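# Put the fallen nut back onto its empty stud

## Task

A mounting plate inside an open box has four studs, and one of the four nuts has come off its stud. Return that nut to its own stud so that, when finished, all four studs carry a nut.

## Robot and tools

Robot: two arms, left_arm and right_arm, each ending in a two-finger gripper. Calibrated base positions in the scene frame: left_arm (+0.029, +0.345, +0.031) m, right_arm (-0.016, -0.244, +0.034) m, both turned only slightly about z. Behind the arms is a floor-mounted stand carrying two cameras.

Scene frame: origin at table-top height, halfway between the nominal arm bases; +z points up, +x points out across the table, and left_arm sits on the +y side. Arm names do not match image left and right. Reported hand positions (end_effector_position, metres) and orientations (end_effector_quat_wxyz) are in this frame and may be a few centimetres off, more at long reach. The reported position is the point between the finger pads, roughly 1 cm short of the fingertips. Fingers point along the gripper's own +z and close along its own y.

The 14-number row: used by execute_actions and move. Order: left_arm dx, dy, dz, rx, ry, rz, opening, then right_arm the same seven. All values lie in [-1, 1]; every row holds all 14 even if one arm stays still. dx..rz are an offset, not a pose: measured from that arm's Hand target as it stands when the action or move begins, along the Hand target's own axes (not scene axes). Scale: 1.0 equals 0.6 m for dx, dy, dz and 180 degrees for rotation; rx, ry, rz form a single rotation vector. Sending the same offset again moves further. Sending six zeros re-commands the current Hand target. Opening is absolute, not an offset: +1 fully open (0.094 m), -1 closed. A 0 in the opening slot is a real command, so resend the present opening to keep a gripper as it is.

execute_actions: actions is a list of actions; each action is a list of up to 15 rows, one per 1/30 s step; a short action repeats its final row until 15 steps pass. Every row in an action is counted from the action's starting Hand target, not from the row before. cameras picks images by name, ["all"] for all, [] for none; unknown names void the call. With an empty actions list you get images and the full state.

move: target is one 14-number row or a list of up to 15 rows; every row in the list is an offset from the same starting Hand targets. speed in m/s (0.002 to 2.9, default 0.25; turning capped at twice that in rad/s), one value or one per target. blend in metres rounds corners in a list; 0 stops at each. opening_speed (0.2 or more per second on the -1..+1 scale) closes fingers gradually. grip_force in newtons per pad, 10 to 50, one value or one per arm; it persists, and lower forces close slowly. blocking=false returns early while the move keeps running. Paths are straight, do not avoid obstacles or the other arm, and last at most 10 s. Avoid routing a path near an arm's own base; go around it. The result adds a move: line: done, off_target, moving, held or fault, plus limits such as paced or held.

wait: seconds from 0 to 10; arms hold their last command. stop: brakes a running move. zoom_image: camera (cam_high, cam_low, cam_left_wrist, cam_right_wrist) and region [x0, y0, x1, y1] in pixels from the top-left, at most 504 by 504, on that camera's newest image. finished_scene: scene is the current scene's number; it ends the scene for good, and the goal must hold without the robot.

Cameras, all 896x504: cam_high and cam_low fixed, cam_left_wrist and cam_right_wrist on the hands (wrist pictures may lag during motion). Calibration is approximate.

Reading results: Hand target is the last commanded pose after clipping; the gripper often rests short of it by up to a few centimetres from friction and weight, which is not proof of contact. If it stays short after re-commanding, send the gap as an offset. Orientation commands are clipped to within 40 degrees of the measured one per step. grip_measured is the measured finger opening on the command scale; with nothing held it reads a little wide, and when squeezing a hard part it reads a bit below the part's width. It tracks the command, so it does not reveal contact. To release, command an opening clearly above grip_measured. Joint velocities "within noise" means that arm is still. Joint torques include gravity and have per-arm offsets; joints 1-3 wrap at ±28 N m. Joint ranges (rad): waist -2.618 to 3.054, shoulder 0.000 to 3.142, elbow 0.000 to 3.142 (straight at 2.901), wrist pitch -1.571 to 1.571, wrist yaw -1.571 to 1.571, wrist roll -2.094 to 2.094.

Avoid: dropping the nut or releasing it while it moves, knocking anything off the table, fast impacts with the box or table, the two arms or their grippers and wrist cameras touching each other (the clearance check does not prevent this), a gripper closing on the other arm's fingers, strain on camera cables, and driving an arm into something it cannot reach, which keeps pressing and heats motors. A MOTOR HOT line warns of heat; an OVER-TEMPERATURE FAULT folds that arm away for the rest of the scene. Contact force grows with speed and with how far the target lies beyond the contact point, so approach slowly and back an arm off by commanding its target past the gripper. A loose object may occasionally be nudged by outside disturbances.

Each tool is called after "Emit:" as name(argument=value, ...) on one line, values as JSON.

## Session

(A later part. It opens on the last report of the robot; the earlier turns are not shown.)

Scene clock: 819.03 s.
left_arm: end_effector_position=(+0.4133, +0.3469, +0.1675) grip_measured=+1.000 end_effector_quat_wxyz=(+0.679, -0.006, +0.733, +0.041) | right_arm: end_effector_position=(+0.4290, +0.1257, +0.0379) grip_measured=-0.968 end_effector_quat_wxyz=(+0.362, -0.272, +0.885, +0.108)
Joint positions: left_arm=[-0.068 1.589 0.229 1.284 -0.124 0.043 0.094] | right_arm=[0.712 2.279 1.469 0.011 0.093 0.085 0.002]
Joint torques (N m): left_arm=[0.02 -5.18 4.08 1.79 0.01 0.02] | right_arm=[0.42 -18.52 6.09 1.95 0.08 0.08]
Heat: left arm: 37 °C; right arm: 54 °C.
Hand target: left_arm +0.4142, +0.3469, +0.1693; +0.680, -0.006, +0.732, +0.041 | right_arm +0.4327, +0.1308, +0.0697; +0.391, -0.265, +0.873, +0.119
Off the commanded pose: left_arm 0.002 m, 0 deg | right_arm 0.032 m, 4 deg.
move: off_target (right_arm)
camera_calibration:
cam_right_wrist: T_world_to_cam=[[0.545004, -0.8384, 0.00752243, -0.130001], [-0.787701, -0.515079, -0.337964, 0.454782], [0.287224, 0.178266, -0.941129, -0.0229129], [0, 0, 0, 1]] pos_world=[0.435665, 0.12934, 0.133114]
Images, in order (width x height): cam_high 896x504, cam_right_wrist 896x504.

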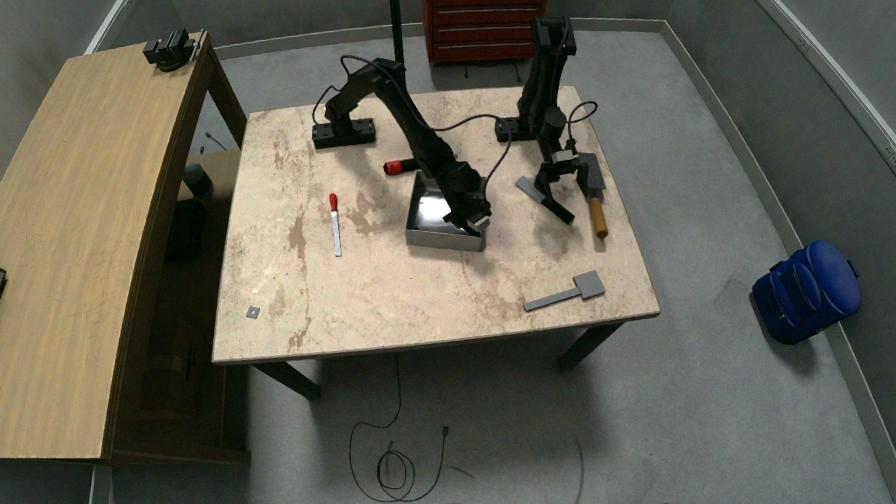

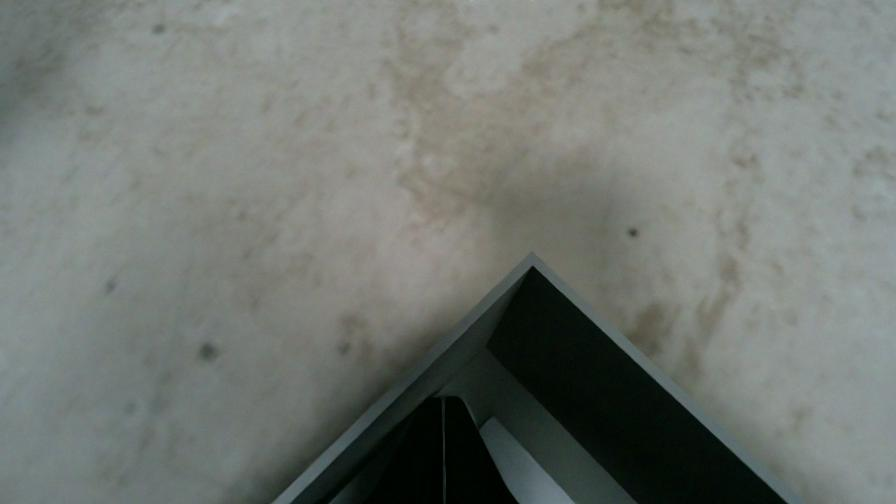

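Emit:
move(target=[0,0,0,0,0,0,1,0.1010,-0.0028,0.0690,0.0035,0.0251,0.0031,-0.97], speed=0.08, cameras=["cam_right_wrist"])

Emit:
zoom_image(camera="cam_right_wrist", region=[360, 300, 520, 460])

Scene clock: 861.33 s.
left_arm: end_effector_position=(+0.4133, +0.3469, +0.1675) grip_measured=+1.000 end_effector_quat_wxyz=(+0.679, -0.006, +0.733, +0.041) | right_arm: end_effector_position=(+0.4319, +0.1263, +0.0227) grip_measured=-0.968 end_effector_quat_wxyz=(+0.374, -0.260, +0.883, +0.113)
Joint positions: left_arm=[-0.068 1.589 0.229 1.284 -0.124 0.043 0.094] | right_arm=[0.712 2.316 1.44 0.104 0.101 0.104 0.002]
Joint torques (N m): left_arm=[-0.03 -5.12 4.11 1.77 0.03 0] | right_arm=[0.44 -10.37 5.9 1.9 0.06 0.05]
Heat: left arm: 37 °C; right arm: 50 °C.
Hand target: left_arm +0.4142, +0.3469, +0.1693; +0.680, -0.006, +0.732, +0.041 | right_arm +0.4258, +0.1242, -0.0031; +0.357, -0.263, +0.890, +0.106
Off the commanded pose: left_arm 0.002 m, 0 deg | right_arm 0.027 m, 2 deg.
move: off_target (right_arm)
camera_calibration:
cam_right_wrist: T_world_to_cam=[[0.529292, -0.84843, -0.00405796, -0.122586], [-0.791124, -0.491802, -0.363667, 0.451434], [0.30655, 0.195696, -0.93152, -0.0488825], [0, 0, 0, 1]] pos_world=[0.437009, 0.127577, 0.118139]
Images, in order (width x height): cam_right_wrist 896x504.

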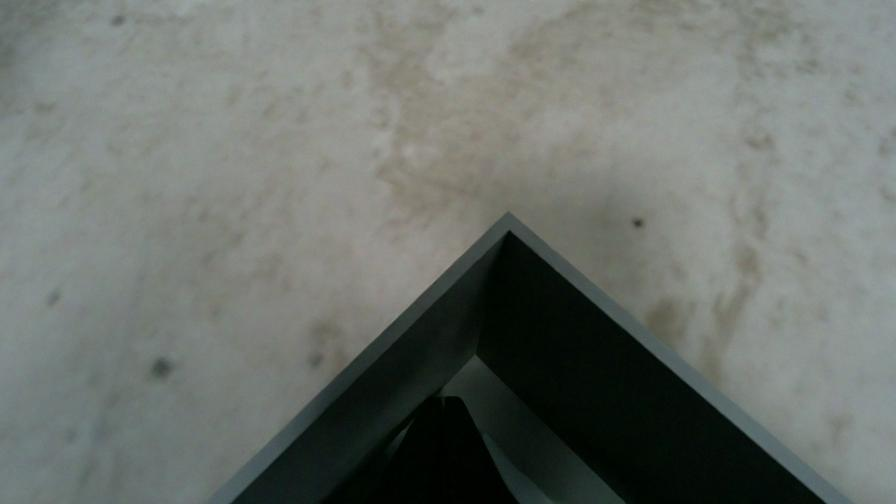

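Scaled by 3.150 from the camera's 896x504 image, which has a finer 1280x720 frame.

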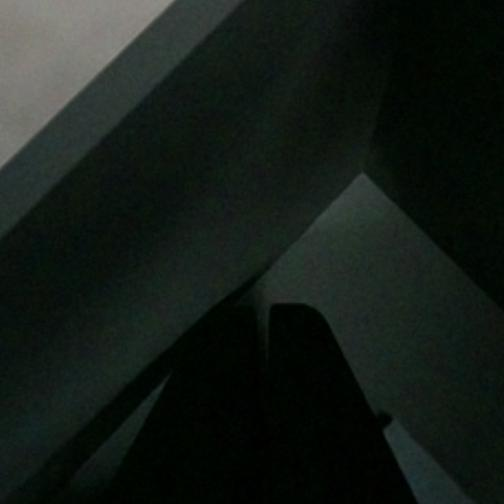

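Emit:
move(target=[0,0,0,0,0,0,1,0.0087,-0.0020,0.0058,0.0007,0.0035,0,-0.97], speed=0.05, cameras=["cam_right_wrist"])

Emit:
zoom_image(camera="cam_right_wrist", region=[380, 340, 520, 480])

Scene clock: 881.33 s.
left_arm: end_effector_position=(+0.4133, +0.3469, +0.1675) grip_measured=+1.000 end_effector_quat_wxyz=(+0.679, -0.006, +0.733, +0.041) | right_arm: end_effector_position=(+0.4330, +0.1267, +0.0224) grip_measured=-0.968 end_effector_quat_wxyz=(+0.377, -0.259, +0.882, +0.113)
Joint positions: left_arm=[-0.068 1.589 0.229 1.284 -0.124 0.043 0.094] | right_arm=[0.712 2.32 1.44 0.112 0.103 0.104 0.002]
Joint torques (N m): left_arm=[0.03 -5 4.22 1.76 0.03 0.02] | right_arm=[0.28 -9.83 5.86 1.79 0.06 0.04]
Heat: left arm: 37 °C; right arm: 50 °C.
Hand target: left_arm +0.4142, +0.3469, +0.1693; +0.680, -0.006, +0.732, +0.041 | right_arm +0.4253, +0.1225, -0.0091; +0.353, -0.263, +0.892, +0.103
Off the commanded pose: left_arm 0.002 m, 0 deg | right_arm 0.033 m, 3 deg.
move: off_target (right_arm)
camera_calibration:
cam_right_wrist: T_world_to_cam=[[0.527488, -0.849554, -0.00385689, -0.121913], [-0.790425, -0.489101, -0.368794, 0.451813], [0.311424, 0.197583, -0.929503, -0.0519769], [0, 0, 0, 1]] pos_world=[0.437619, 0.127681, 0.117843]
Images, in order (width x height): cam_right_wrist 896x504.

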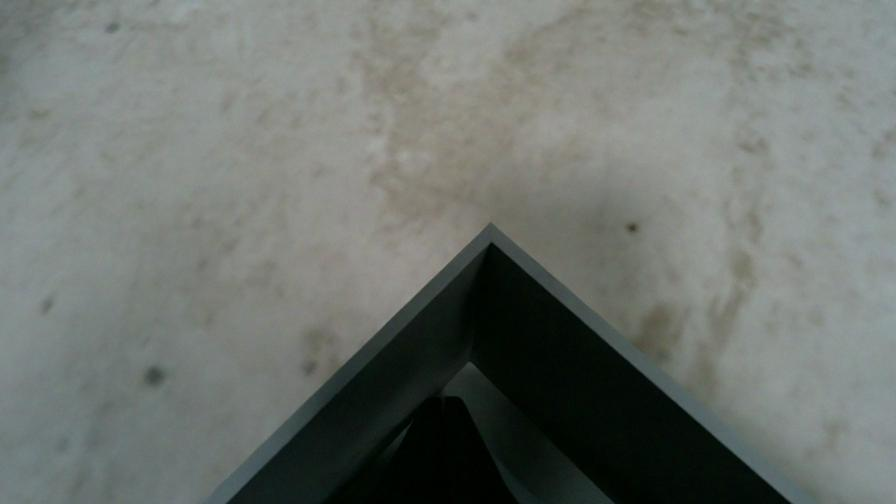

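Scaled by 3.600 from the camera's 896x504 image, which has a finer 1280x720 frame.

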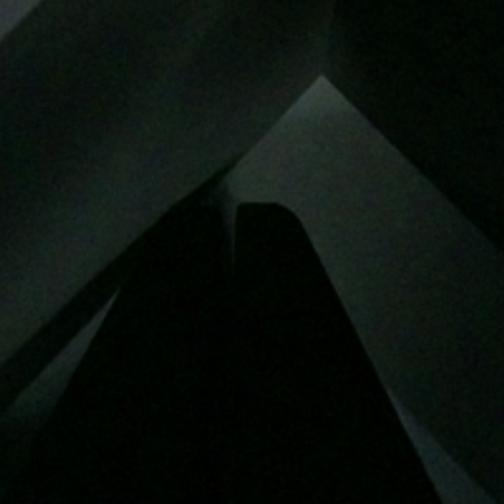

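Emit:
move(target=[0,0,0,0,0,0,1,-0.0087,0.0580,-0.0678,-0.0031,-0.0187,-0.0023,-0.97], speed=0.05, cameras=["cam_right_wrist"])

Emit:
zoom_image(camera="cam_right_wrist", region=[380, 340, 520, 480])

Scene clock: 903.80 s.
left_arm: end_effector_position=(+0.4133, +0.3469, +0.1675) grip_measured=+1.000 end_effector_quat_wxyz=(+0.679, -0.006, +0.733, +0.041) | right_arm: end_effector_position=(+0.3998, +0.1343, +0.0173) grip_measured=-0.968 end_effector_quat_wxyz=(+0.391, -0.254, +0.879, +0.103)
Joint positions: left_arm=[-0.068 1.589 0.229 1.284 -0.124 0.043 0.094] | right_arm=[0.788 2.278 1.318 0.205 0.189 0.151 0.001]
Joint torques (N m): left_arm=[-0.06 -5.14 4.22 1.82 0 -0.01] | right_arm=[1.2 -16.34 5.05 1.4 -0.14 0.05]
Heat: left arm: 37 °C; right arm: 47 °C.
Hand target: left_arm +0.4142, +0.3469, +0.1693; +0.680, -0.006, +0.732, +0.041 | right_arm +0.3862, +0.1387, +0.0240; +0.378, -0.265, +0.880, +0.114
Off the commanded pose: left_arm 0.002 m, 0 deg | right_arm 0.016 m, 2 deg.
move: off_target (right_arm)
camera_calibration:
cam_right_wrist: T_world_to_cam=[[0.512399, -0.858559, 0.0180208, -0.0911616], [-0.787116, -0.477945, -0.389894, 0.425029], [0.34336, 0.185597, -0.920683, -0.0592031], [0, 0, 0, 1]] pos_world=[0.401586, 0.135861, 0.112852]
Images, in order (width x height): cam_right_wrist 896x504.

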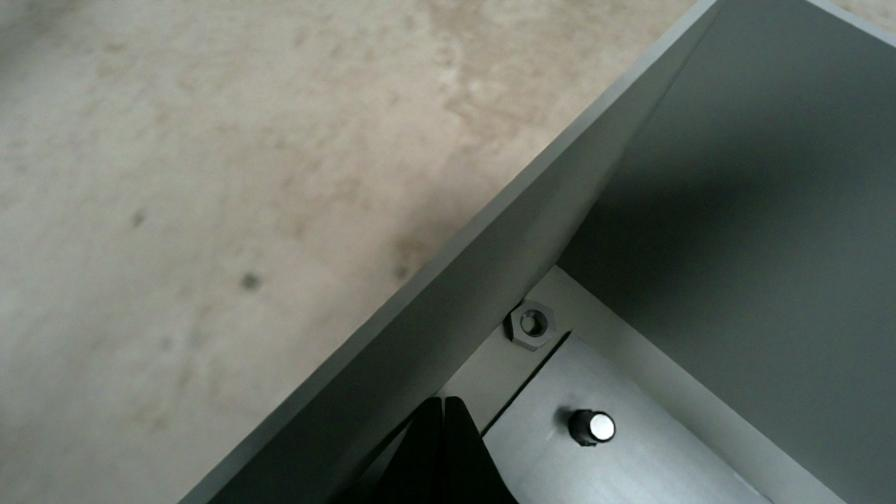

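Scaled by 3.600 from the camera's 896x504 image, which has a finer 1280x720 frame.

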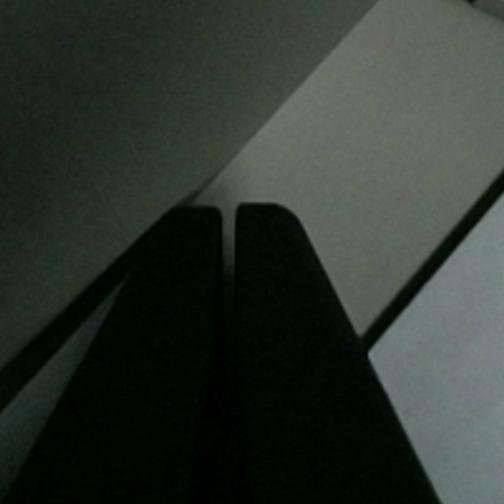

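Emit:
zoom_image(camera="cam_right_wrist", region=[480, 240, 640, 460])

Emit:
zoom_image(camera="cam_right_wrist", region=[495, 285, 575, 365])

Scaled by 2.291 from the camera's 896x504 image, which has a finer 1280x720 frame.

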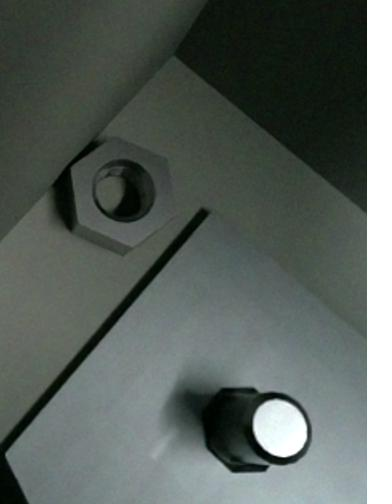

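Scaled by 6.300 from the camera's 896x504 image, which has a finer 1280x720 frame.

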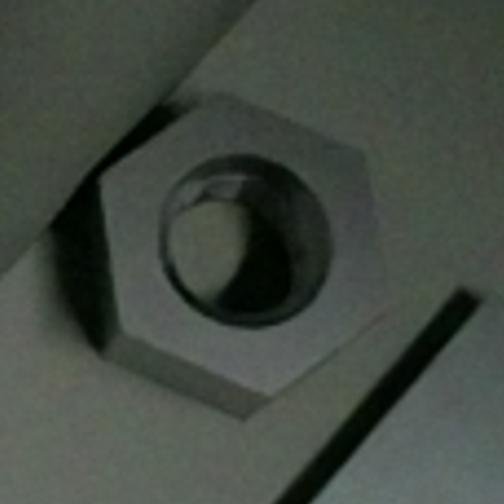

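Emit:
move(target=[[0,0,0,0,0,0,1,-0.0463,-0.010,-0.0345,0,0,0,-0.97],[0,0,0,0,0,0,1,-0.1015,-0.0588,-0.0085,-0.0009,-0.0385,-0.0009,-0.97]], speed=0.12, cameras=["cam_right_wrist"])

Emit:
zoom_image(camera="cam_right_wrist", region=[380, 300, 560, 480])

Scene clock: 1096.00 s.
left_arm: end_effector_position=(+0.4133, +0.3469, +0.1675) grip_measured=+1.000 end_effector_quat_wxyz=(+0.679, -0.006, +0.733, +0.041) | right_arm: end_effector_position=(+0.4309, +0.1223, +0.0596) grip_measured=-0.968 end_effector_quat_wxyz=(+0.415, -0.259, +0.864, +0.121)
Joint positions: left_arm=[-0.068 1.589 0.229 1.284 -0.124 0.043 0.094] | right_arm=[0.712 2.216 1.354 0.181 0.113 0.083 0.001]
Joint torques (N m): left_arm=[0.06 -5.18 4.19 1.78 0.03 0.01] | right_arm=[0.1 -13.07 8.64 2.05 -0.01 -0.05]
Heat: left arm: 37 °C; right arm: 54 °C.
Hand target: left_arm +0.4142, +0.3469, +0.1693; +0.680, -0.006, +0.732, +0.041 | right_arm +0.4375, +0.1305, +0.0716; +0.430, -0.260, +0.855, +0.130
Off the commanded pose: left_arm 0.002 m, 0 deg | right_arm 0.016 m, 2 deg.
move: off_target (right_arm)
camera_calibration:
cam_right_wrist: T_world_to_cam=[[0.532963, -0.846122, 0.00528478, -0.127822], [-0.755634, -0.478758, -0.446999, 0.450171], [0.380746, 0.234241, -0.894519, -0.0524193], [0, 0, 0, 1]] pos_world=[0.428247, 0.119649, 0.155011]
Images, in order (width x height): cam_right_wrist 896x504.

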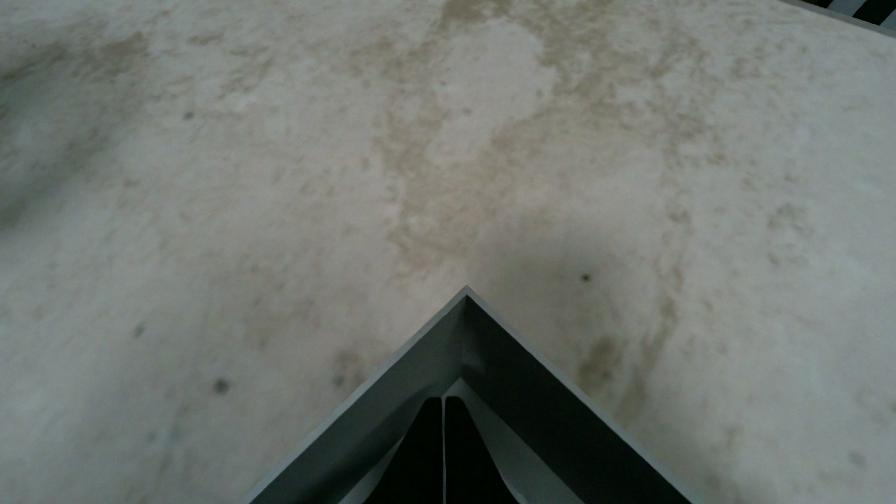

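Scaled by 2.800 from the camera's 896x504 image, which has a finer 1280x720 frame.

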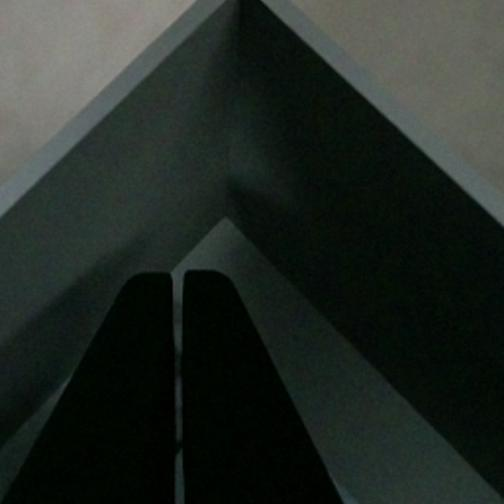

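Emit:
move(target=[0,0,0,0,0,0,1,0.1220,0.0023,0.0583,0.0009,0.0278,0.0012,-0.97], speed=0.06, cameras=["cam_right_wrist"])

Emit:
zoom_image(camera="cam_right_wrist", region=[380, 300, 560, 480])

Scene clock: 1115.50 s.
left_arm: end_effector_position=(+0.4133, +0.3469, +0.1675) grip_measured=+1.000 end_effector_quat_wxyz=(+0.679, -0.006, +0.733, +0.041) | right_arm: end_effector_position=(+0.4341, +0.1252, +0.0242) grip_measured=-0.968 end_effector_quat_wxyz=(+0.418, -0.256, +0.863, +0.124)
Joint positions: left_arm=[-0.068 1.589 0.229 1.284 -0.124 0.043 0.094] | right_arm=[0.712 2.313 1.345 0.294 0.113 0.089 0.001]
Joint torques (N m): left_arm=[-0.02 -5.04 4.22 1.8 0 0] | right_arm=[0.55 -9.63 5.3 1.94 -0.02 0.04]
Heat: left arm: 37 °C; right arm: 52 °C.
Hand target: left_arm +0.4142, +0.3469, +0.1693; +0.680, -0.006, +0.732, +0.041 | right_arm +0.4238, +0.1230, -0.0079; +0.392, -0.263, +0.874, +0.119
Off the commanded pose: left_arm 0.002 m, 0 deg | right_arm 0.034 m, 3 deg.
move: off_target (right_arm)
camera_calibration:
cam_right_wrist: T_world_to_cam=[[0.52977, -0.848141, -0.00125512, -0.125023], [-0.756019, -0.471557, -0.453948, 0.437559], [0.38442, 0.241437, -0.891027, -0.0884943], [0, 0, 0, 1]] pos_world=[0.431056, 0.121663, 0.119621]
Images, in order (width x height): cam_right_wrist 896x504.

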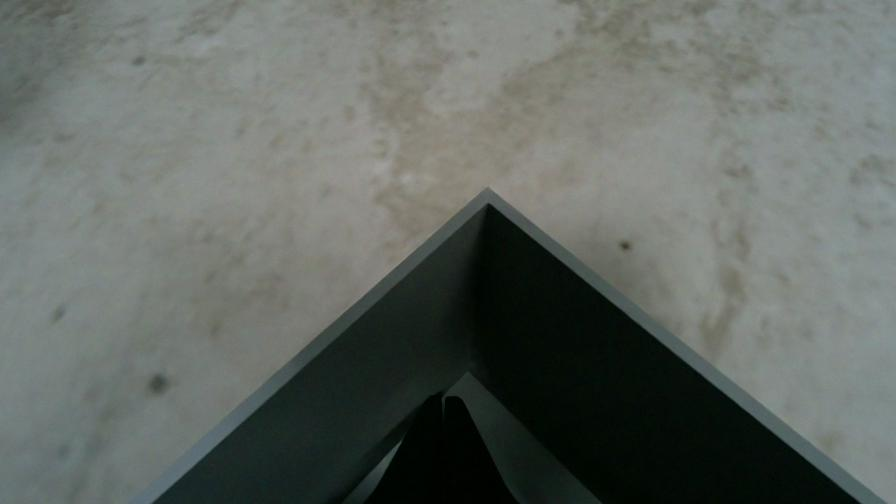

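Scaled by 2.800 from the camera's 896x504 image, which has a finer 1280x720 frame.

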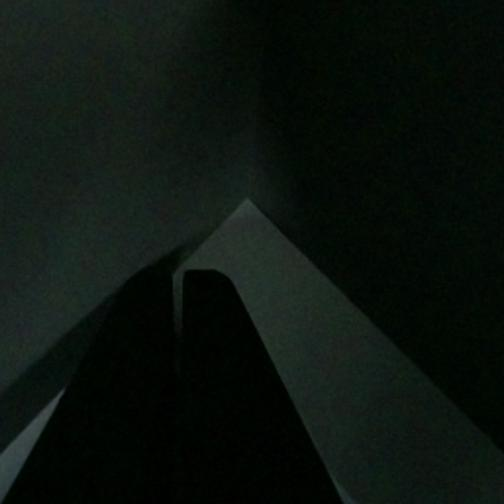

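Emit:
move(target=[[0,0,0,0,0,0,1,-0.0623,0.0002,-0.0555,0,0,0,-0.97],[0,0,0,0,0,0,1,-0.1227,0.0037,-0.0740,0.0201,-0.0278,0.0156,-0.97]], speed=0.15, cameras=["cam_right_wrist"])

Emit:
zoom_image(camera="cam_right_wrist", region=[380, 300, 560, 480])

Scene clock: 1174.10 s.
left_arm: end_effector_position=(+0.4133, +0.3469, +0.1675) grip_measured=+1.000 end_effector_quat_wxyz=(+0.679, -0.006, +0.733, +0.041) | right_arm: end_effector_position=(+0.4275, +0.1252, +0.0410) grip_measured=-0.968 end_effector_quat_wxyz=(+0.407, -0.233, +0.877, +0.100)
Joint positions: left_arm=[-0.068 1.589 0.229 1.284 -0.124 0.043 0.094] | right_arm=[0.743 2.264 1.379 0.163 0.19 0.145 0.001]
Joint torques (N m): left_arm=[0.05 -5.09 4 1.77 0.02 0.03] | right_arm=[0.32 -17.52 8.43 1.8 0.19 0.04]
Heat: left arm: 37 °C; right arm: 44 °C.
Hand target: left_arm +0.4142, +0.3469, +0.1693; +0.680, -0.006, +0.732, +0.041 | right_arm +0.4358, +0.1334, +0.0767; +0.435, -0.223, +0.865, +0.112
Off the commanded pose: left_arm 0.002 m, 0 deg | right_arm 0.038 m, 4 deg.
move: off_target (right_arm)
camera_calibration:
cam_right_wrist: T_world_to_cam=[[0.475155, -0.879784, 0.014388, -0.0948772], [-0.795277, -0.436397, -0.420823, 0.451166], [0.376513, 0.188514, -0.907029, -0.0602457], [0, 0, 0, 1]] pos_world=[0.426567, 0.124773, 0.136582]
Images, in order (width x height): cam_right_wrist 896x504.

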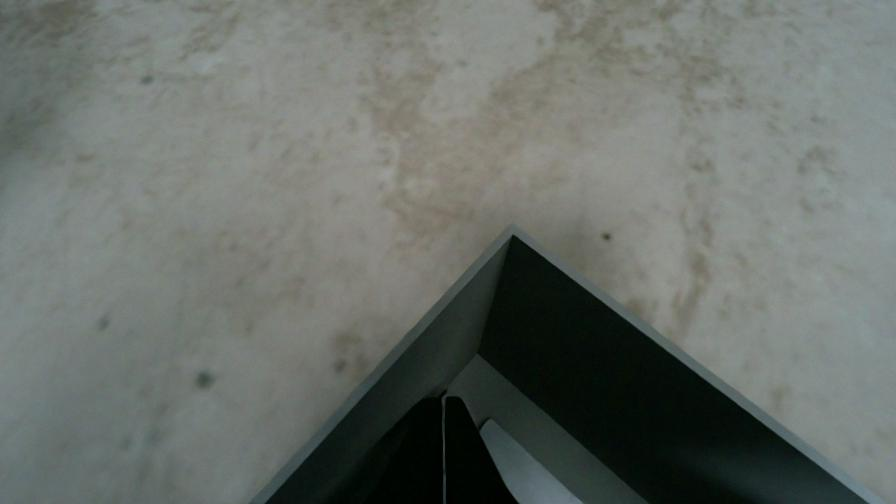

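Scaled by 2.800 from the camera's 896x504 image, which has a finer 1280x720 frame.

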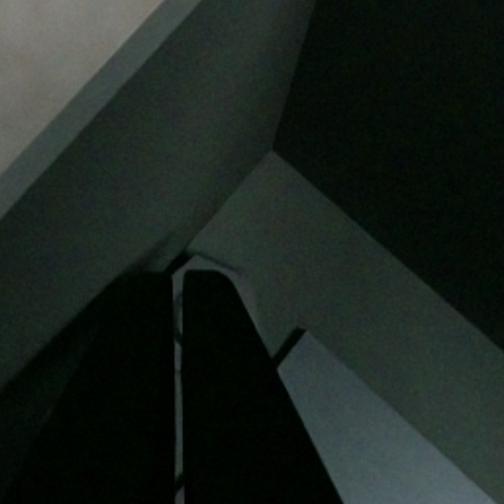

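Emit:
move(target=[0,0,0,0,0,0,1,0.1232,-0.0062,0.0622,0.0043,0.0282,0.0036,-0.97], speed=0.06, cameras=["cam_right_wrist"])

Emit:
zoom_image(camera="cam_right_wrist", region=[380, 320, 520, 460])

Scene clock: 1184.43 s.
left_arm: end_effector_position=(+0.4133, +0.3469, +0.1675) grip_measured=+1.000 end_effector_quat_wxyz=(+0.679, -0.006, +0.733, +0.041) | right_arm: end_effector_position=(+0.4318, +0.1266, +0.0228) grip_measured=-0.968 end_effector_quat_wxyz=(+0.416, -0.216, +0.877, +0.106)
Joint positions: left_arm=[-0.068 1.589 0.229 1.284 -0.124 0.043 0.094] | right_arm=[0.743 2.32 1.371 0.25 0.201 0.174 0.001]
Joint torques (N m): left_arm=[0.16 -5.23 4.14 1.77 0.01 0.01] | right_arm=[0.27 -10.04 5.57 1.96 0.06 0.05]
Heat: left arm: 37 °C; right arm: 46 °C.
Hand target: left_arm +0.4142, +0.3469, +0.1693; +0.680, -0.006, +0.732, +0.041 | right_arm +0.4252, +0.1233, -0.0050; +0.397, -0.220, +0.885, +0.099
Off the commanded pose: left_arm 0.002 m, 0 deg | right_arm 0.029 m, 3 deg.
move: off_target (right_arm)
camera_calibration:
cam_right_wrist: T_world_to_cam=[[0.451306, -0.89234, -0.00717069, -0.0829603], [-0.802274, -0.40221, -0.441116, 0.446722], [0.390742, 0.204831, -0.897421, -0.087195], [0, 0, 0, 1]] pos_world=[0.429905, 0.123508, 0.118211]
Images, in order (width x height): cam_right_wrist 896x504.

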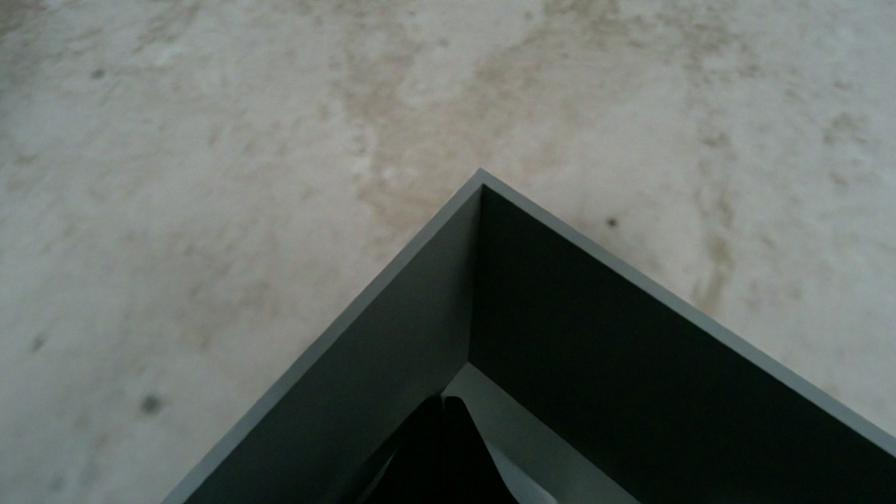

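Scaled by 3.600 from the camera's 896x504 image, which has a finer 1280x720 frame.

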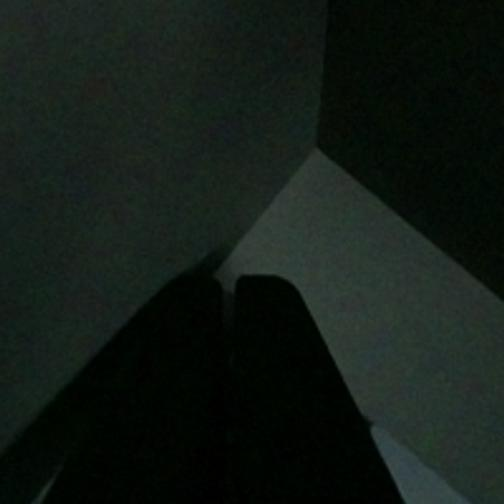

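Emit:
move(target=[0,0,0,0,0,0,1,-0.1580,0.0,-0.1250,0,0,0,-0.97], speed=0.2)

Scene clock: 1230.03 s.
left_arm: end_effector_position=(+0.4133, +0.3469, +0.1675) grip_measured=+1.000 end_effector_quat_wxyz=(+0.679, -0.006, +0.733, +0.041) | right_arm: end_effector_position=(+0.4280, +0.1233, +0.0939) grip_measured=-0.968 end_effector_quat_wxyz=(+0.382, -0.225, +0.892, +0.088)
Joint positions: left_arm=[-0.068 1.589 0.229 1.284 -0.124 0.043 0.094] | right_arm=[0.743 2.173 1.516 -0.127 0.2 0.175 0.001]
Joint torques (N m): left_arm=[-0.05 -5.34 4.07 1.78 -0.01 -0.01] | right_arm=[-0.03 -15.82 8.27 1.74 0.05 0]
Heat: left arm: 37 °C; right arm: 44 °C.
Hand target: left_arm +0.4142, +0.3469, +0.1693; +0.680, -0.006, +0.732, +0.041 | right_arm +0.4315, +0.1266, +0.1158; +0.397, -0.220, +0.885, +0.098
Off the commanded pose: left_arm 0.002 m, 0 deg | right_arm 0.022 m, 2 deg.
move: off_target (right_arm)

Emit:
move(target=[0,0,0,0,0,0,1,0.0728,-0.0155,0.0880,-0.0205,0.0682,-0.0220,-0.98], speed=0.12, cameras=["cam_right_wrist"])

Emit:
zoom_image(camera="cam_right_wrist", region=[360, 320, 520, 480])

Scene clock: 1308.30 s.
left_arm: end_effector_position=(+0.4133, +0.3469, +0.1675) grip_measured=+1.000 end_effector_quat_wxyz=(+0.679, -0.006, +0.733, +0.041) | right_arm: end_effector_position=(+0.4407, +0.1213, +0.0555) grip_measured=-0.978 end_effector_quat_wxyz=(+0.301, -0.271, +0.910, +0.089)
Joint positions: left_arm=[-0.068 1.589 0.229 1.284 -0.124 0.043 0.094] | right_arm=[0.686 2.323 1.723 -0.337 0.07 0.093 0.001]
Joint torques (N m): left_arm=[0.1 -5.19 4.16 1.78 0.03 -0.03] | right_arm=[-0.24 -11.82 9.25 1.51 -0.01 -0.07]
Heat: left arm: 37 °C; right arm: 45 °C.
Hand target: left_arm +0.4142, +0.3469, +0.1693; +0.680, -0.006, +0.732, +0.041 | right_arm +0.4450, +0.1231, +0.0479; +0.296, -0.272, +0.911, +0.089
Off the commanded pose: left_arm 0.002 m, 0 deg | right_arm 0.009 m, 1 deg.
move: done
camera_calibration:
cam_right_wrist: T_world_to_cam=[[0.531445, -0.847083, 0.00412403, -0.13297], [-0.82861, -0.520855, -0.205221, 0.479069], [0.175988, 0.105647, -0.978707, 0.0509562], [0, 0, 0, 1]] pos_world=[0.45866, 0.131505, 0.148735]
Images, in order (width x height): cam_right_wrist 896x504.

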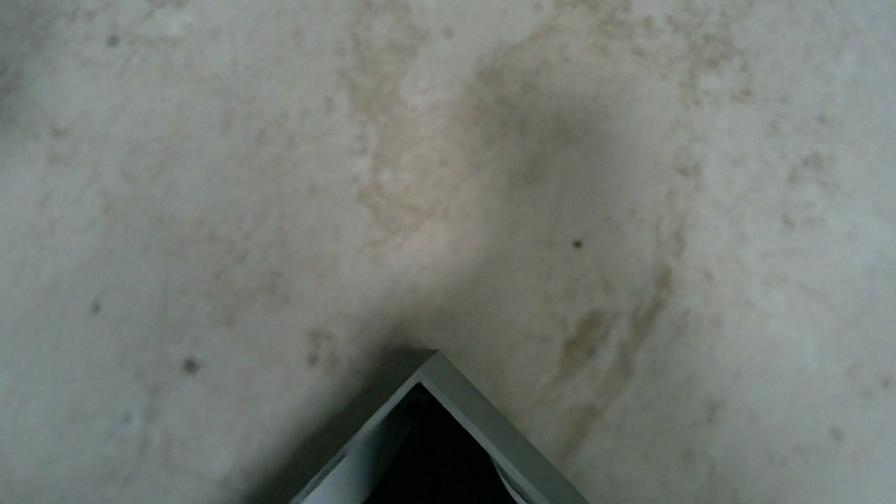

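Scaled by 3.150 from the camera's 896x504 image, which has a finer 1280x720 frame.

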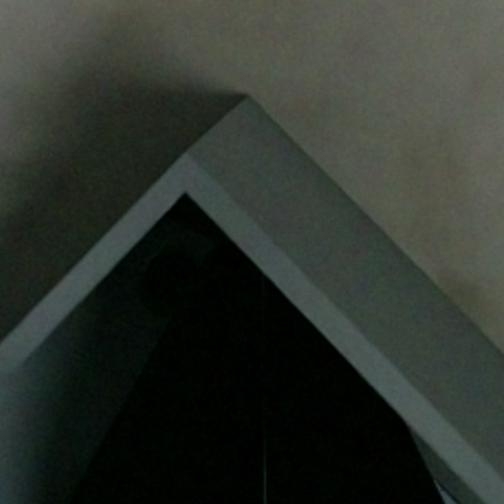

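Emit:
move(target=[0,0,0,0,0,0,1,0.0615,0.0043,0.0633,-0.0011,0.0028,-0.0021,-0.98], speed=0.06)

Scene clock: 1334.17 s.
left_arm: end_effector_position=(+0.4133, +0.3469, +0.1675) grip_measured=+1.000 end_effector_quat_wxyz=(+0.679, -0.006, +0.733, +0.041) | right_arm: end_effector_position=(+0.4427, +0.1233, +0.0242) grip_measured=-0.978 end_effector_quat_wxyz=(+0.310, -0.272, +0.906, +0.092)
Joint positions: left_arm=[-0.068 1.589 0.229 1.284 -0.124 0.043 0.094] | right_arm=[0.686 2.373 1.664 -0.205 0.07 0.087 0.001]
Joint torques (N m): left_arm=[0.09 -5.12 4.1 1.77 0.02 -0.01] | right_arm=[0.14 -10.84 5.89 1.79 -0.04 -0.01]
Heat: left arm: 37 °C; right arm: 47 °C.
Hand target: left_arm +0.4142, +0.3469, +0.1693; +0.680, -0.006, +0.732, +0.041 | right_arm +0.4372, +0.1212, -0.0045; +0.292, -0.276, +0.911, +0.088
Off the commanded pose: left_arm 0.002 m, 0 deg | right_arm 0.029 m, 2 deg.
move: off_target (right_arm)

Emit:
move(target=[0,0,0,0,0,0,1,0.0073,-0.0002,0.0063,0.0003,0.0031,-0.0002,-0.98], speed=0.05)

Scene clock: 1344.97 s.
left_arm: end_effector_position=(+0.4133, +0.3469, +0.1675) grip_measured=+1.000 end_effector_quat_wxyz=(+0.679, -0.006, +0.733, +0.041) | right_arm: end_effector_position=(+0.4429, +0.1231, +0.0238) grip_measured=-0.978 end_effector_quat_wxyz=(+0.311, -0.273, +0.906, +0.091)
Joint positions: left_arm=[-0.068 1.589 0.229 1.284 -0.124 0.043 0.094] | right_arm=[0.686 2.373 1.662 -0.201 0.071 0.085 0.001]
Joint torques (N m): left_arm=[0.12 -5.22 4.15 1.78 -0.01 0.03] | right_arm=[0.02 -10.17 5.87 1.75 -0.04 0]
Heat: left arm: 37 °C; right arm: 47 °C.
Hand target: left_arm +0.4142, +0.3469, +0.1693; +0.680, -0.006, +0.732, +0.041 | right_arm +0.4361, +0.1204, -0.0101; +0.288, -0.277, +0.913, +0.086
Off the commanded pose: left_arm 0.002 m, 0 deg | right_arm 0.035 m, 3 deg.
move: off_target (right_arm)

Emit:
move(target=[0,0,0,0,0,0,1,0.0113,-0.0008,0.0005,0.0008,0.0085,-0.0006,-0.98], speed=0.05, cameras=["cam_right_wrist"])

Emit:
zoom_image(camera="cam_right_wrist", region=[340, 340, 500, 500])

Scene clock: 1399.77 s.
left_arm: end_effector_position=(+0.4133, +0.3469, +0.1675) grip_measured=+1.000 end_effector_quat_wxyz=(+0.679, -0.006, +0.733, +0.041) | right_arm: end_effector_position=(+0.4429, +0.1231, +0.0236) grip_measured=-0.978 end_effector_quat_wxyz=(+0.312, -0.273, +0.905, +0.091)
Joint positions: left_arm=[-0.068 1.589 0.229 1.284 -0.124 0.043 0.094] | right_arm=[0.687 2.373 1.66 -0.199 0.072 0.084 0.001]
Joint torques (N m): left_arm=[-0.09 -5.15 4.11 1.77 0 -0.01] | right_arm=[0.12 -10.1 6.05 1.42 -0.04 0.01]
Heat: left arm: 37 °C; right arm: 44 °C.
Hand target: left_arm +0.4142, +0.3469, +0.1693; +0.680, -0.006, +0.732, +0.041 | right_arm +0.4319, +0.1171, -0.0142; +0.276, -0.279, +0.916, +0.082
Off the commanded pose: left_arm 0.002 m, 0 deg | right_arm 0.040 m, 5 deg.
move: off_target (right_arm)
camera_calibration:
cam_right_wrist: T_world_to_cam=[[0.536688, -0.843737, 0.00856116, -0.135314], [-0.820252, -0.524075, -0.229198, 0.472514], [0.19787, 0.115986, -0.973342, 0.00810269], [0, 0, 0, 1]] pos_world=[0.458599, 0.132524, 0.117345]
Images, in order (width x height): cam_right_wrist 896x504.

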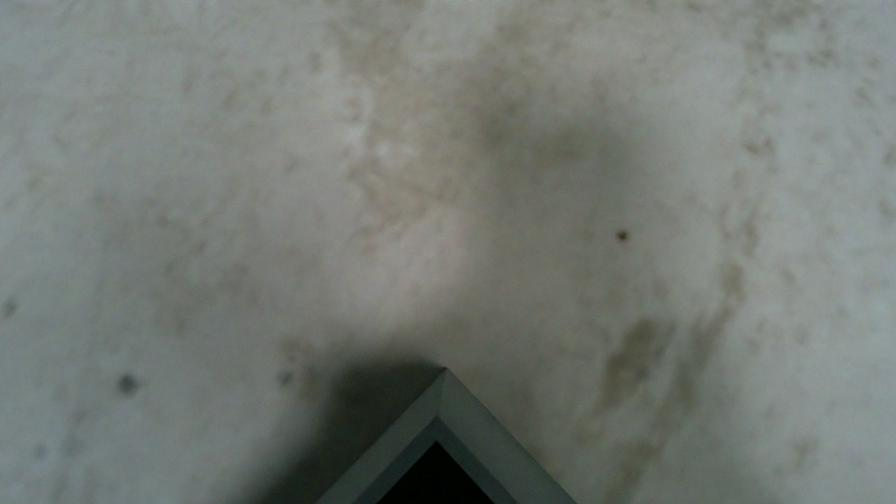

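Scaled by 3.150 from the camera's 896x504 image, which has a finer 1280x720 frame.

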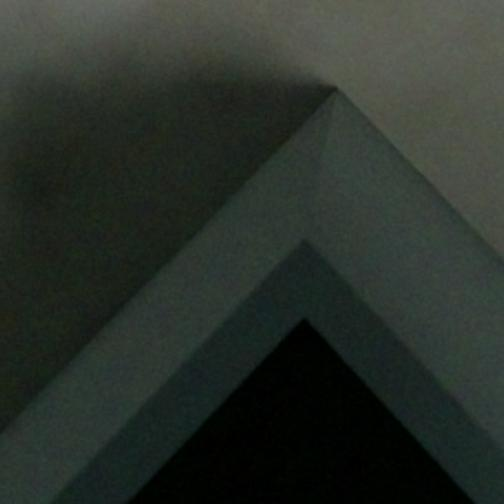

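Emit:
move(target=[[0,0,0,0,0,0,1,-0.0860,-0.0004,-0.1231,0,0,0,-0.98],[0,0,0,0,0,0,1,-0.0900,-0.0004,-0.2400,0,0,0,-0.98]], speed=0.2, cameras=["cam_right_wrist"])

Emit:
zoom_image(camera="cam_right_wrist", region=[380, 300, 520, 440])

Scene clock: 1553.80 s.
left_arm: end_effector_position=(+0.4133, +0.3469, +0.1675) grip_measured=+1.000 end_effector_quat_wxyz=(+0.679, -0.006, +0.733, +0.041) | right_arm: end_effector_position=(+0.4074, +0.0979, +0.1276) grip_measured=-0.978 end_effector_quat_wxyz=(+0.272, -0.279, +0.918, +0.078)
Joint positions: left_arm=[-0.068 1.589 0.229 1.284 -0.124 0.043 0.094] | right_arm=[0.692 2.128 1.733 -0.605 0.069 0.089 0.001]
Joint torques (N m): left_arm=[-0.14 -5.15 4.16 1.79 0.03 0.02] | right_arm=[0.46 -14.99 6.56 1.35 0.02 0.04]
Heat: left arm: 37 °C; right arm: 42 °C.
Hand target: left_arm +0.4142, +0.3469, +0.1693; +0.680, -0.006, +0.732, +0.041 | right_arm +0.4032, +0.0983, +0.1356; +0.276, -0.279, +0.916, +0.081
Off the commanded pose: left_arm 0.002 m, 0 deg | right_arm 0.009 m, 1 deg.
move: done
camera_calibration:
cam_right_wrist: T_world_to_cam=[[0.540123, -0.841472, 0.0138284, -0.140753], [-0.831798, -0.536269, -0.143274, 0.44896], [0.127977, 0.0658833, -0.989586, 0.154746], [0, 0, 0, 1]] pos_world=[0.429664, 0.112128, 0.219406]
Images, in order (width x height): cam_right_wrist 896x504.

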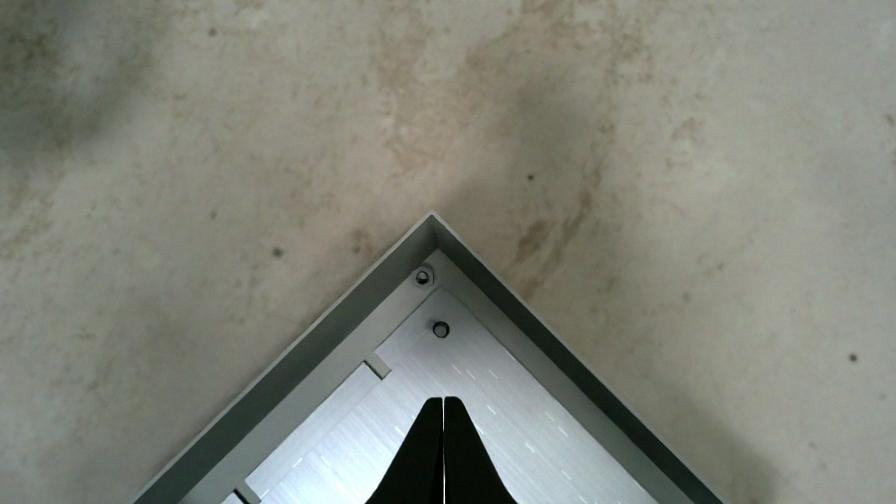

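Scaled by 3.600 from the camera's 896x504 image, which has a finer 1280x720 frame.

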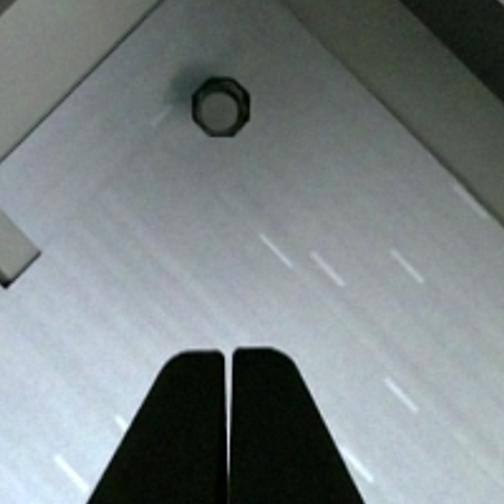

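Emit:
zoom_image(camera="cam_right_wrist", region=[380, 220, 480, 350])

Scaled by 3.877 from the camera's 896x504 image, which has a finer 1280x720 frame.

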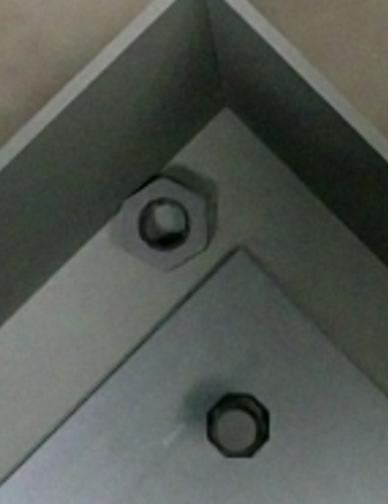

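Emit:
move(target=[0.0100,0.0130,-0.1462,-0.1311,0.4662,-0.1667,1,0.0997,-0.1805,-0.3328,0.0902,0.0460,0.1648,-0.98], speed=0.35, cameras=["all"])

Scene clock: 1651.93 s.
left_arm: end_effector_position=(+0.3206, +0.3483, +0.1660) grip_measured=+1.000 end_effector_quat_wxyz=(-0.003, -0.321, +0.947, +0.003) | right_arm: end_effector_position=(+0.3292, -0.0764, +0.2497) grip_measured=-0.978 end_effector_quat_wxyz=(+0.192, -0.008, +0.981, -0.006)
Joint positions: left_arm=[-0.007 1.652 1.427 -1.354 -0.004 -0.651 0.094] | right_arm=[0.536 1.722 1.76 -1.279 0.204 0.494 0.001]
Joint torques (N m): left_arm=[0.59 -6.26 7.56 0.23 0.05 -0.09] | right_arm=[-0.17 -11.22 8.58 0.89 0.24 0.04]
Heat: left arm: 36 °C; right arm: 43 °C.
Hand target: left_arm +0.3259, +0.3490, +0.1700; +0.000, -0.328, +0.945, +0.000 | right_arm +0.3301, -0.0800, +0.2699; +0.216, +0.000, +0.976, +0.001
Off the commanded pose: left_arm 0.007 m, 1 deg | right_arm 0.020 m, 3 deg.
move: off_target (right_arm)
camera_calibration:
cam_left_wrist: T_world_to_cam=[[0.60142, -0.798917, -0.00497997, 0.0858015], [-0.724633, -0.548103, 0.41772, 0.393549], [-0.336453, -0.247617, -0.908562, 0.43351], [0, 0, 0, 1]] pos_world=[0.379432, 0.391598, 0.229905]
cam_right_wrist: T_world_to_cam=[[-0.00358907, -0.999733, 0.0228349, -0.0821983], [-0.998984, 0.00461011, 0.0448197, 0.357343], [-0.044913, -0.0226508, -0.998734, 0.349453], [0, 0, 0, 1]] pos_world=[0.37238, -0.0759084, 0.334872]

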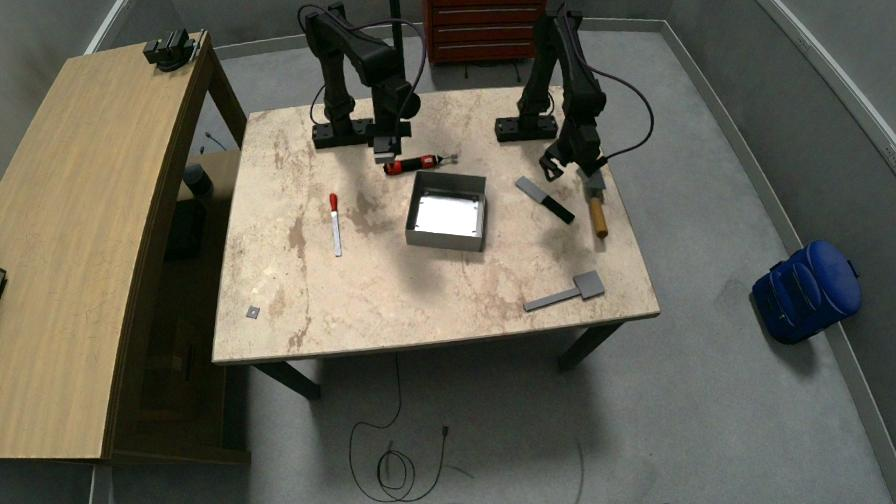

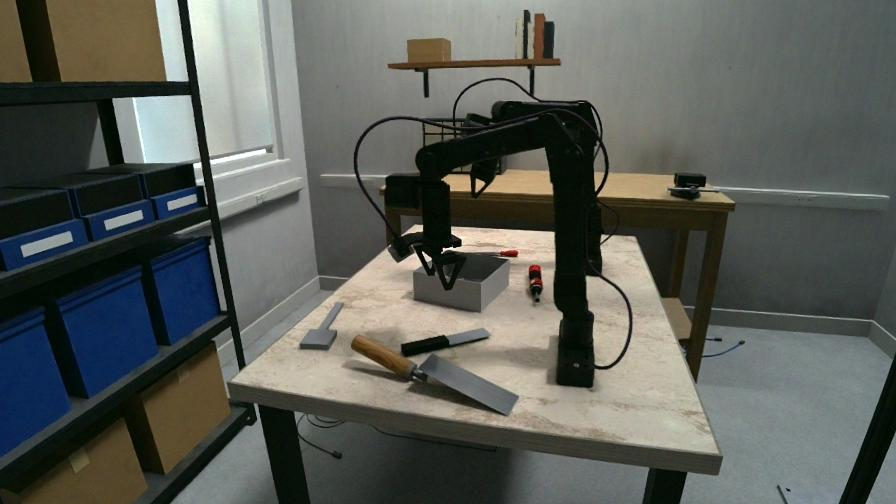

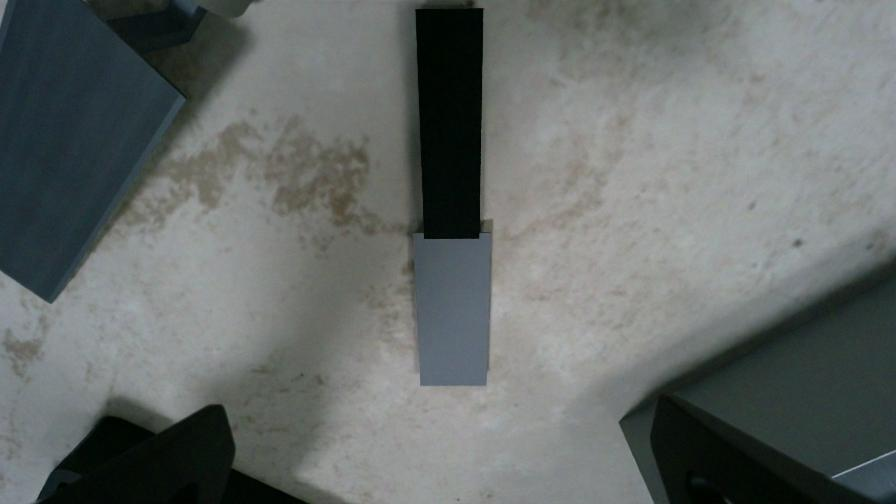

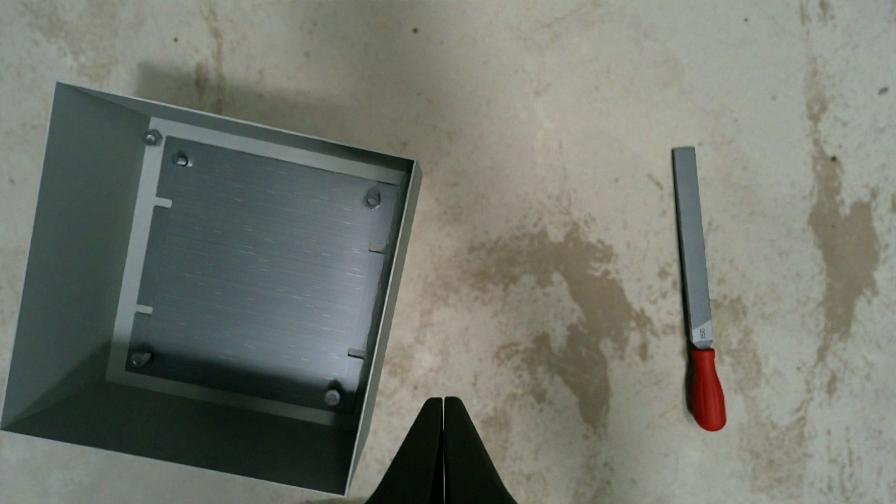

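Emit:
move(target=[-0.0483,-0.0010,0.18,0,0,0,0.3,0,0,0,0,0,0,-0.98], speed=0.15, cameras=["cam_left_wrist", "cam_low"])

Emit:
zoom_image(camera="cam_low", region=[340, 220, 560, 420])

Scene clock: 1696.87 s.
left_arm: end_effector_position=(+0.3493, +0.3652, +0.0666) grip_measured=+0.303 end_effector_quat_wxyz=(+0.002, -0.329, +0.944, +0.001) | right_arm: end_effector_position=(+0.3292, -0.0764, +0.2497) grip_measured=-0.978 end_effector_quat_wxyz=(+0.192, -0.008, +0.981, -0.006)
Joint positions: left_arm=[0.046 1.814 1.215 -0.967 -0.004 -0.613 0.061] | right_arm=[0.536 1.722 1.76 -1.28 0.204 0.494 0.001]
Joint torques (N m): left_arm=[0.57 -7.87 4.64 0.37 0.06 0.11] | right_arm=[-0.14 -11.18 8.61 0.87 0.23 0.05]
Heat: left arm: 33 °C; right arm: 44 °C.
Hand target: left_arm +0.3490, +0.3664, +0.0620; +0.000, -0.328, +0.945, +0.000 | right_arm +0.3301, -0.0800, +0.2699; +0.216, +0.000, +0.976, +0.000
Off the commanded pose: left_arm 0.005 m, 0 deg | right_arm 0.021 m, 3 deg.
move: off_target (right_arm)
camera_calibration:
cam_left_wrist: T_world_to_cam=[[0.61357, -0.789635, 0.0029644, 0.073397], [-0.721318, -0.55895, 0.408993, 0.468608], [-0.321298, -0.253084, -0.912533, 0.354037], [0, 0, 0, 1]] pos_world=[0.406732, 0.409486, 0.131195]
Images, in order (width x height): cam_low 896x504, cam_left_wrist 896x504.

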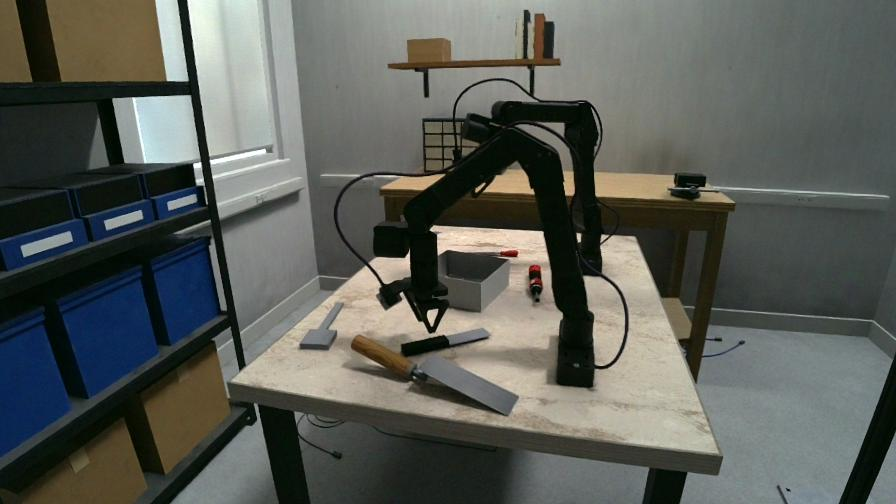

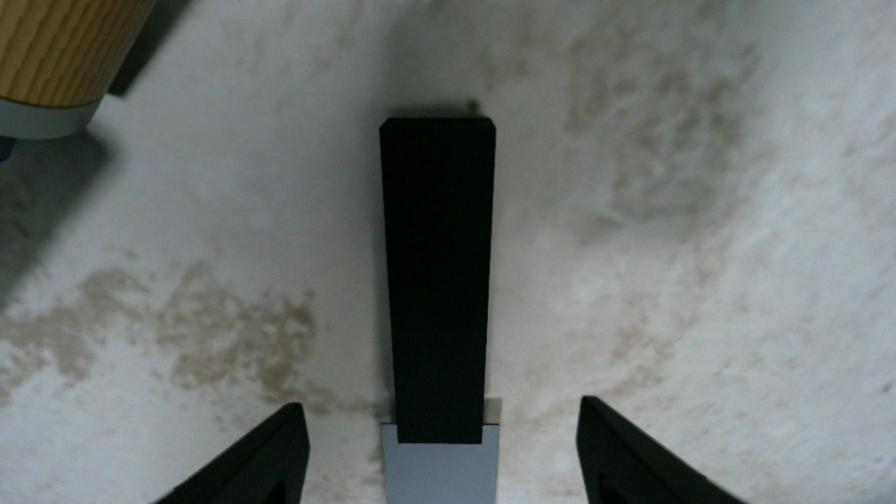

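Scaled by 2.291 from the camera's 896x504 image, which has a finer 1280x720 frame.

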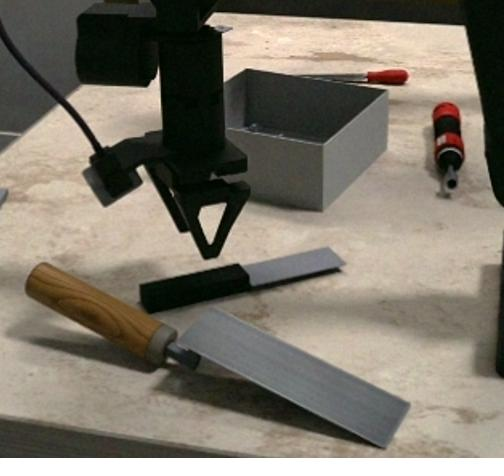

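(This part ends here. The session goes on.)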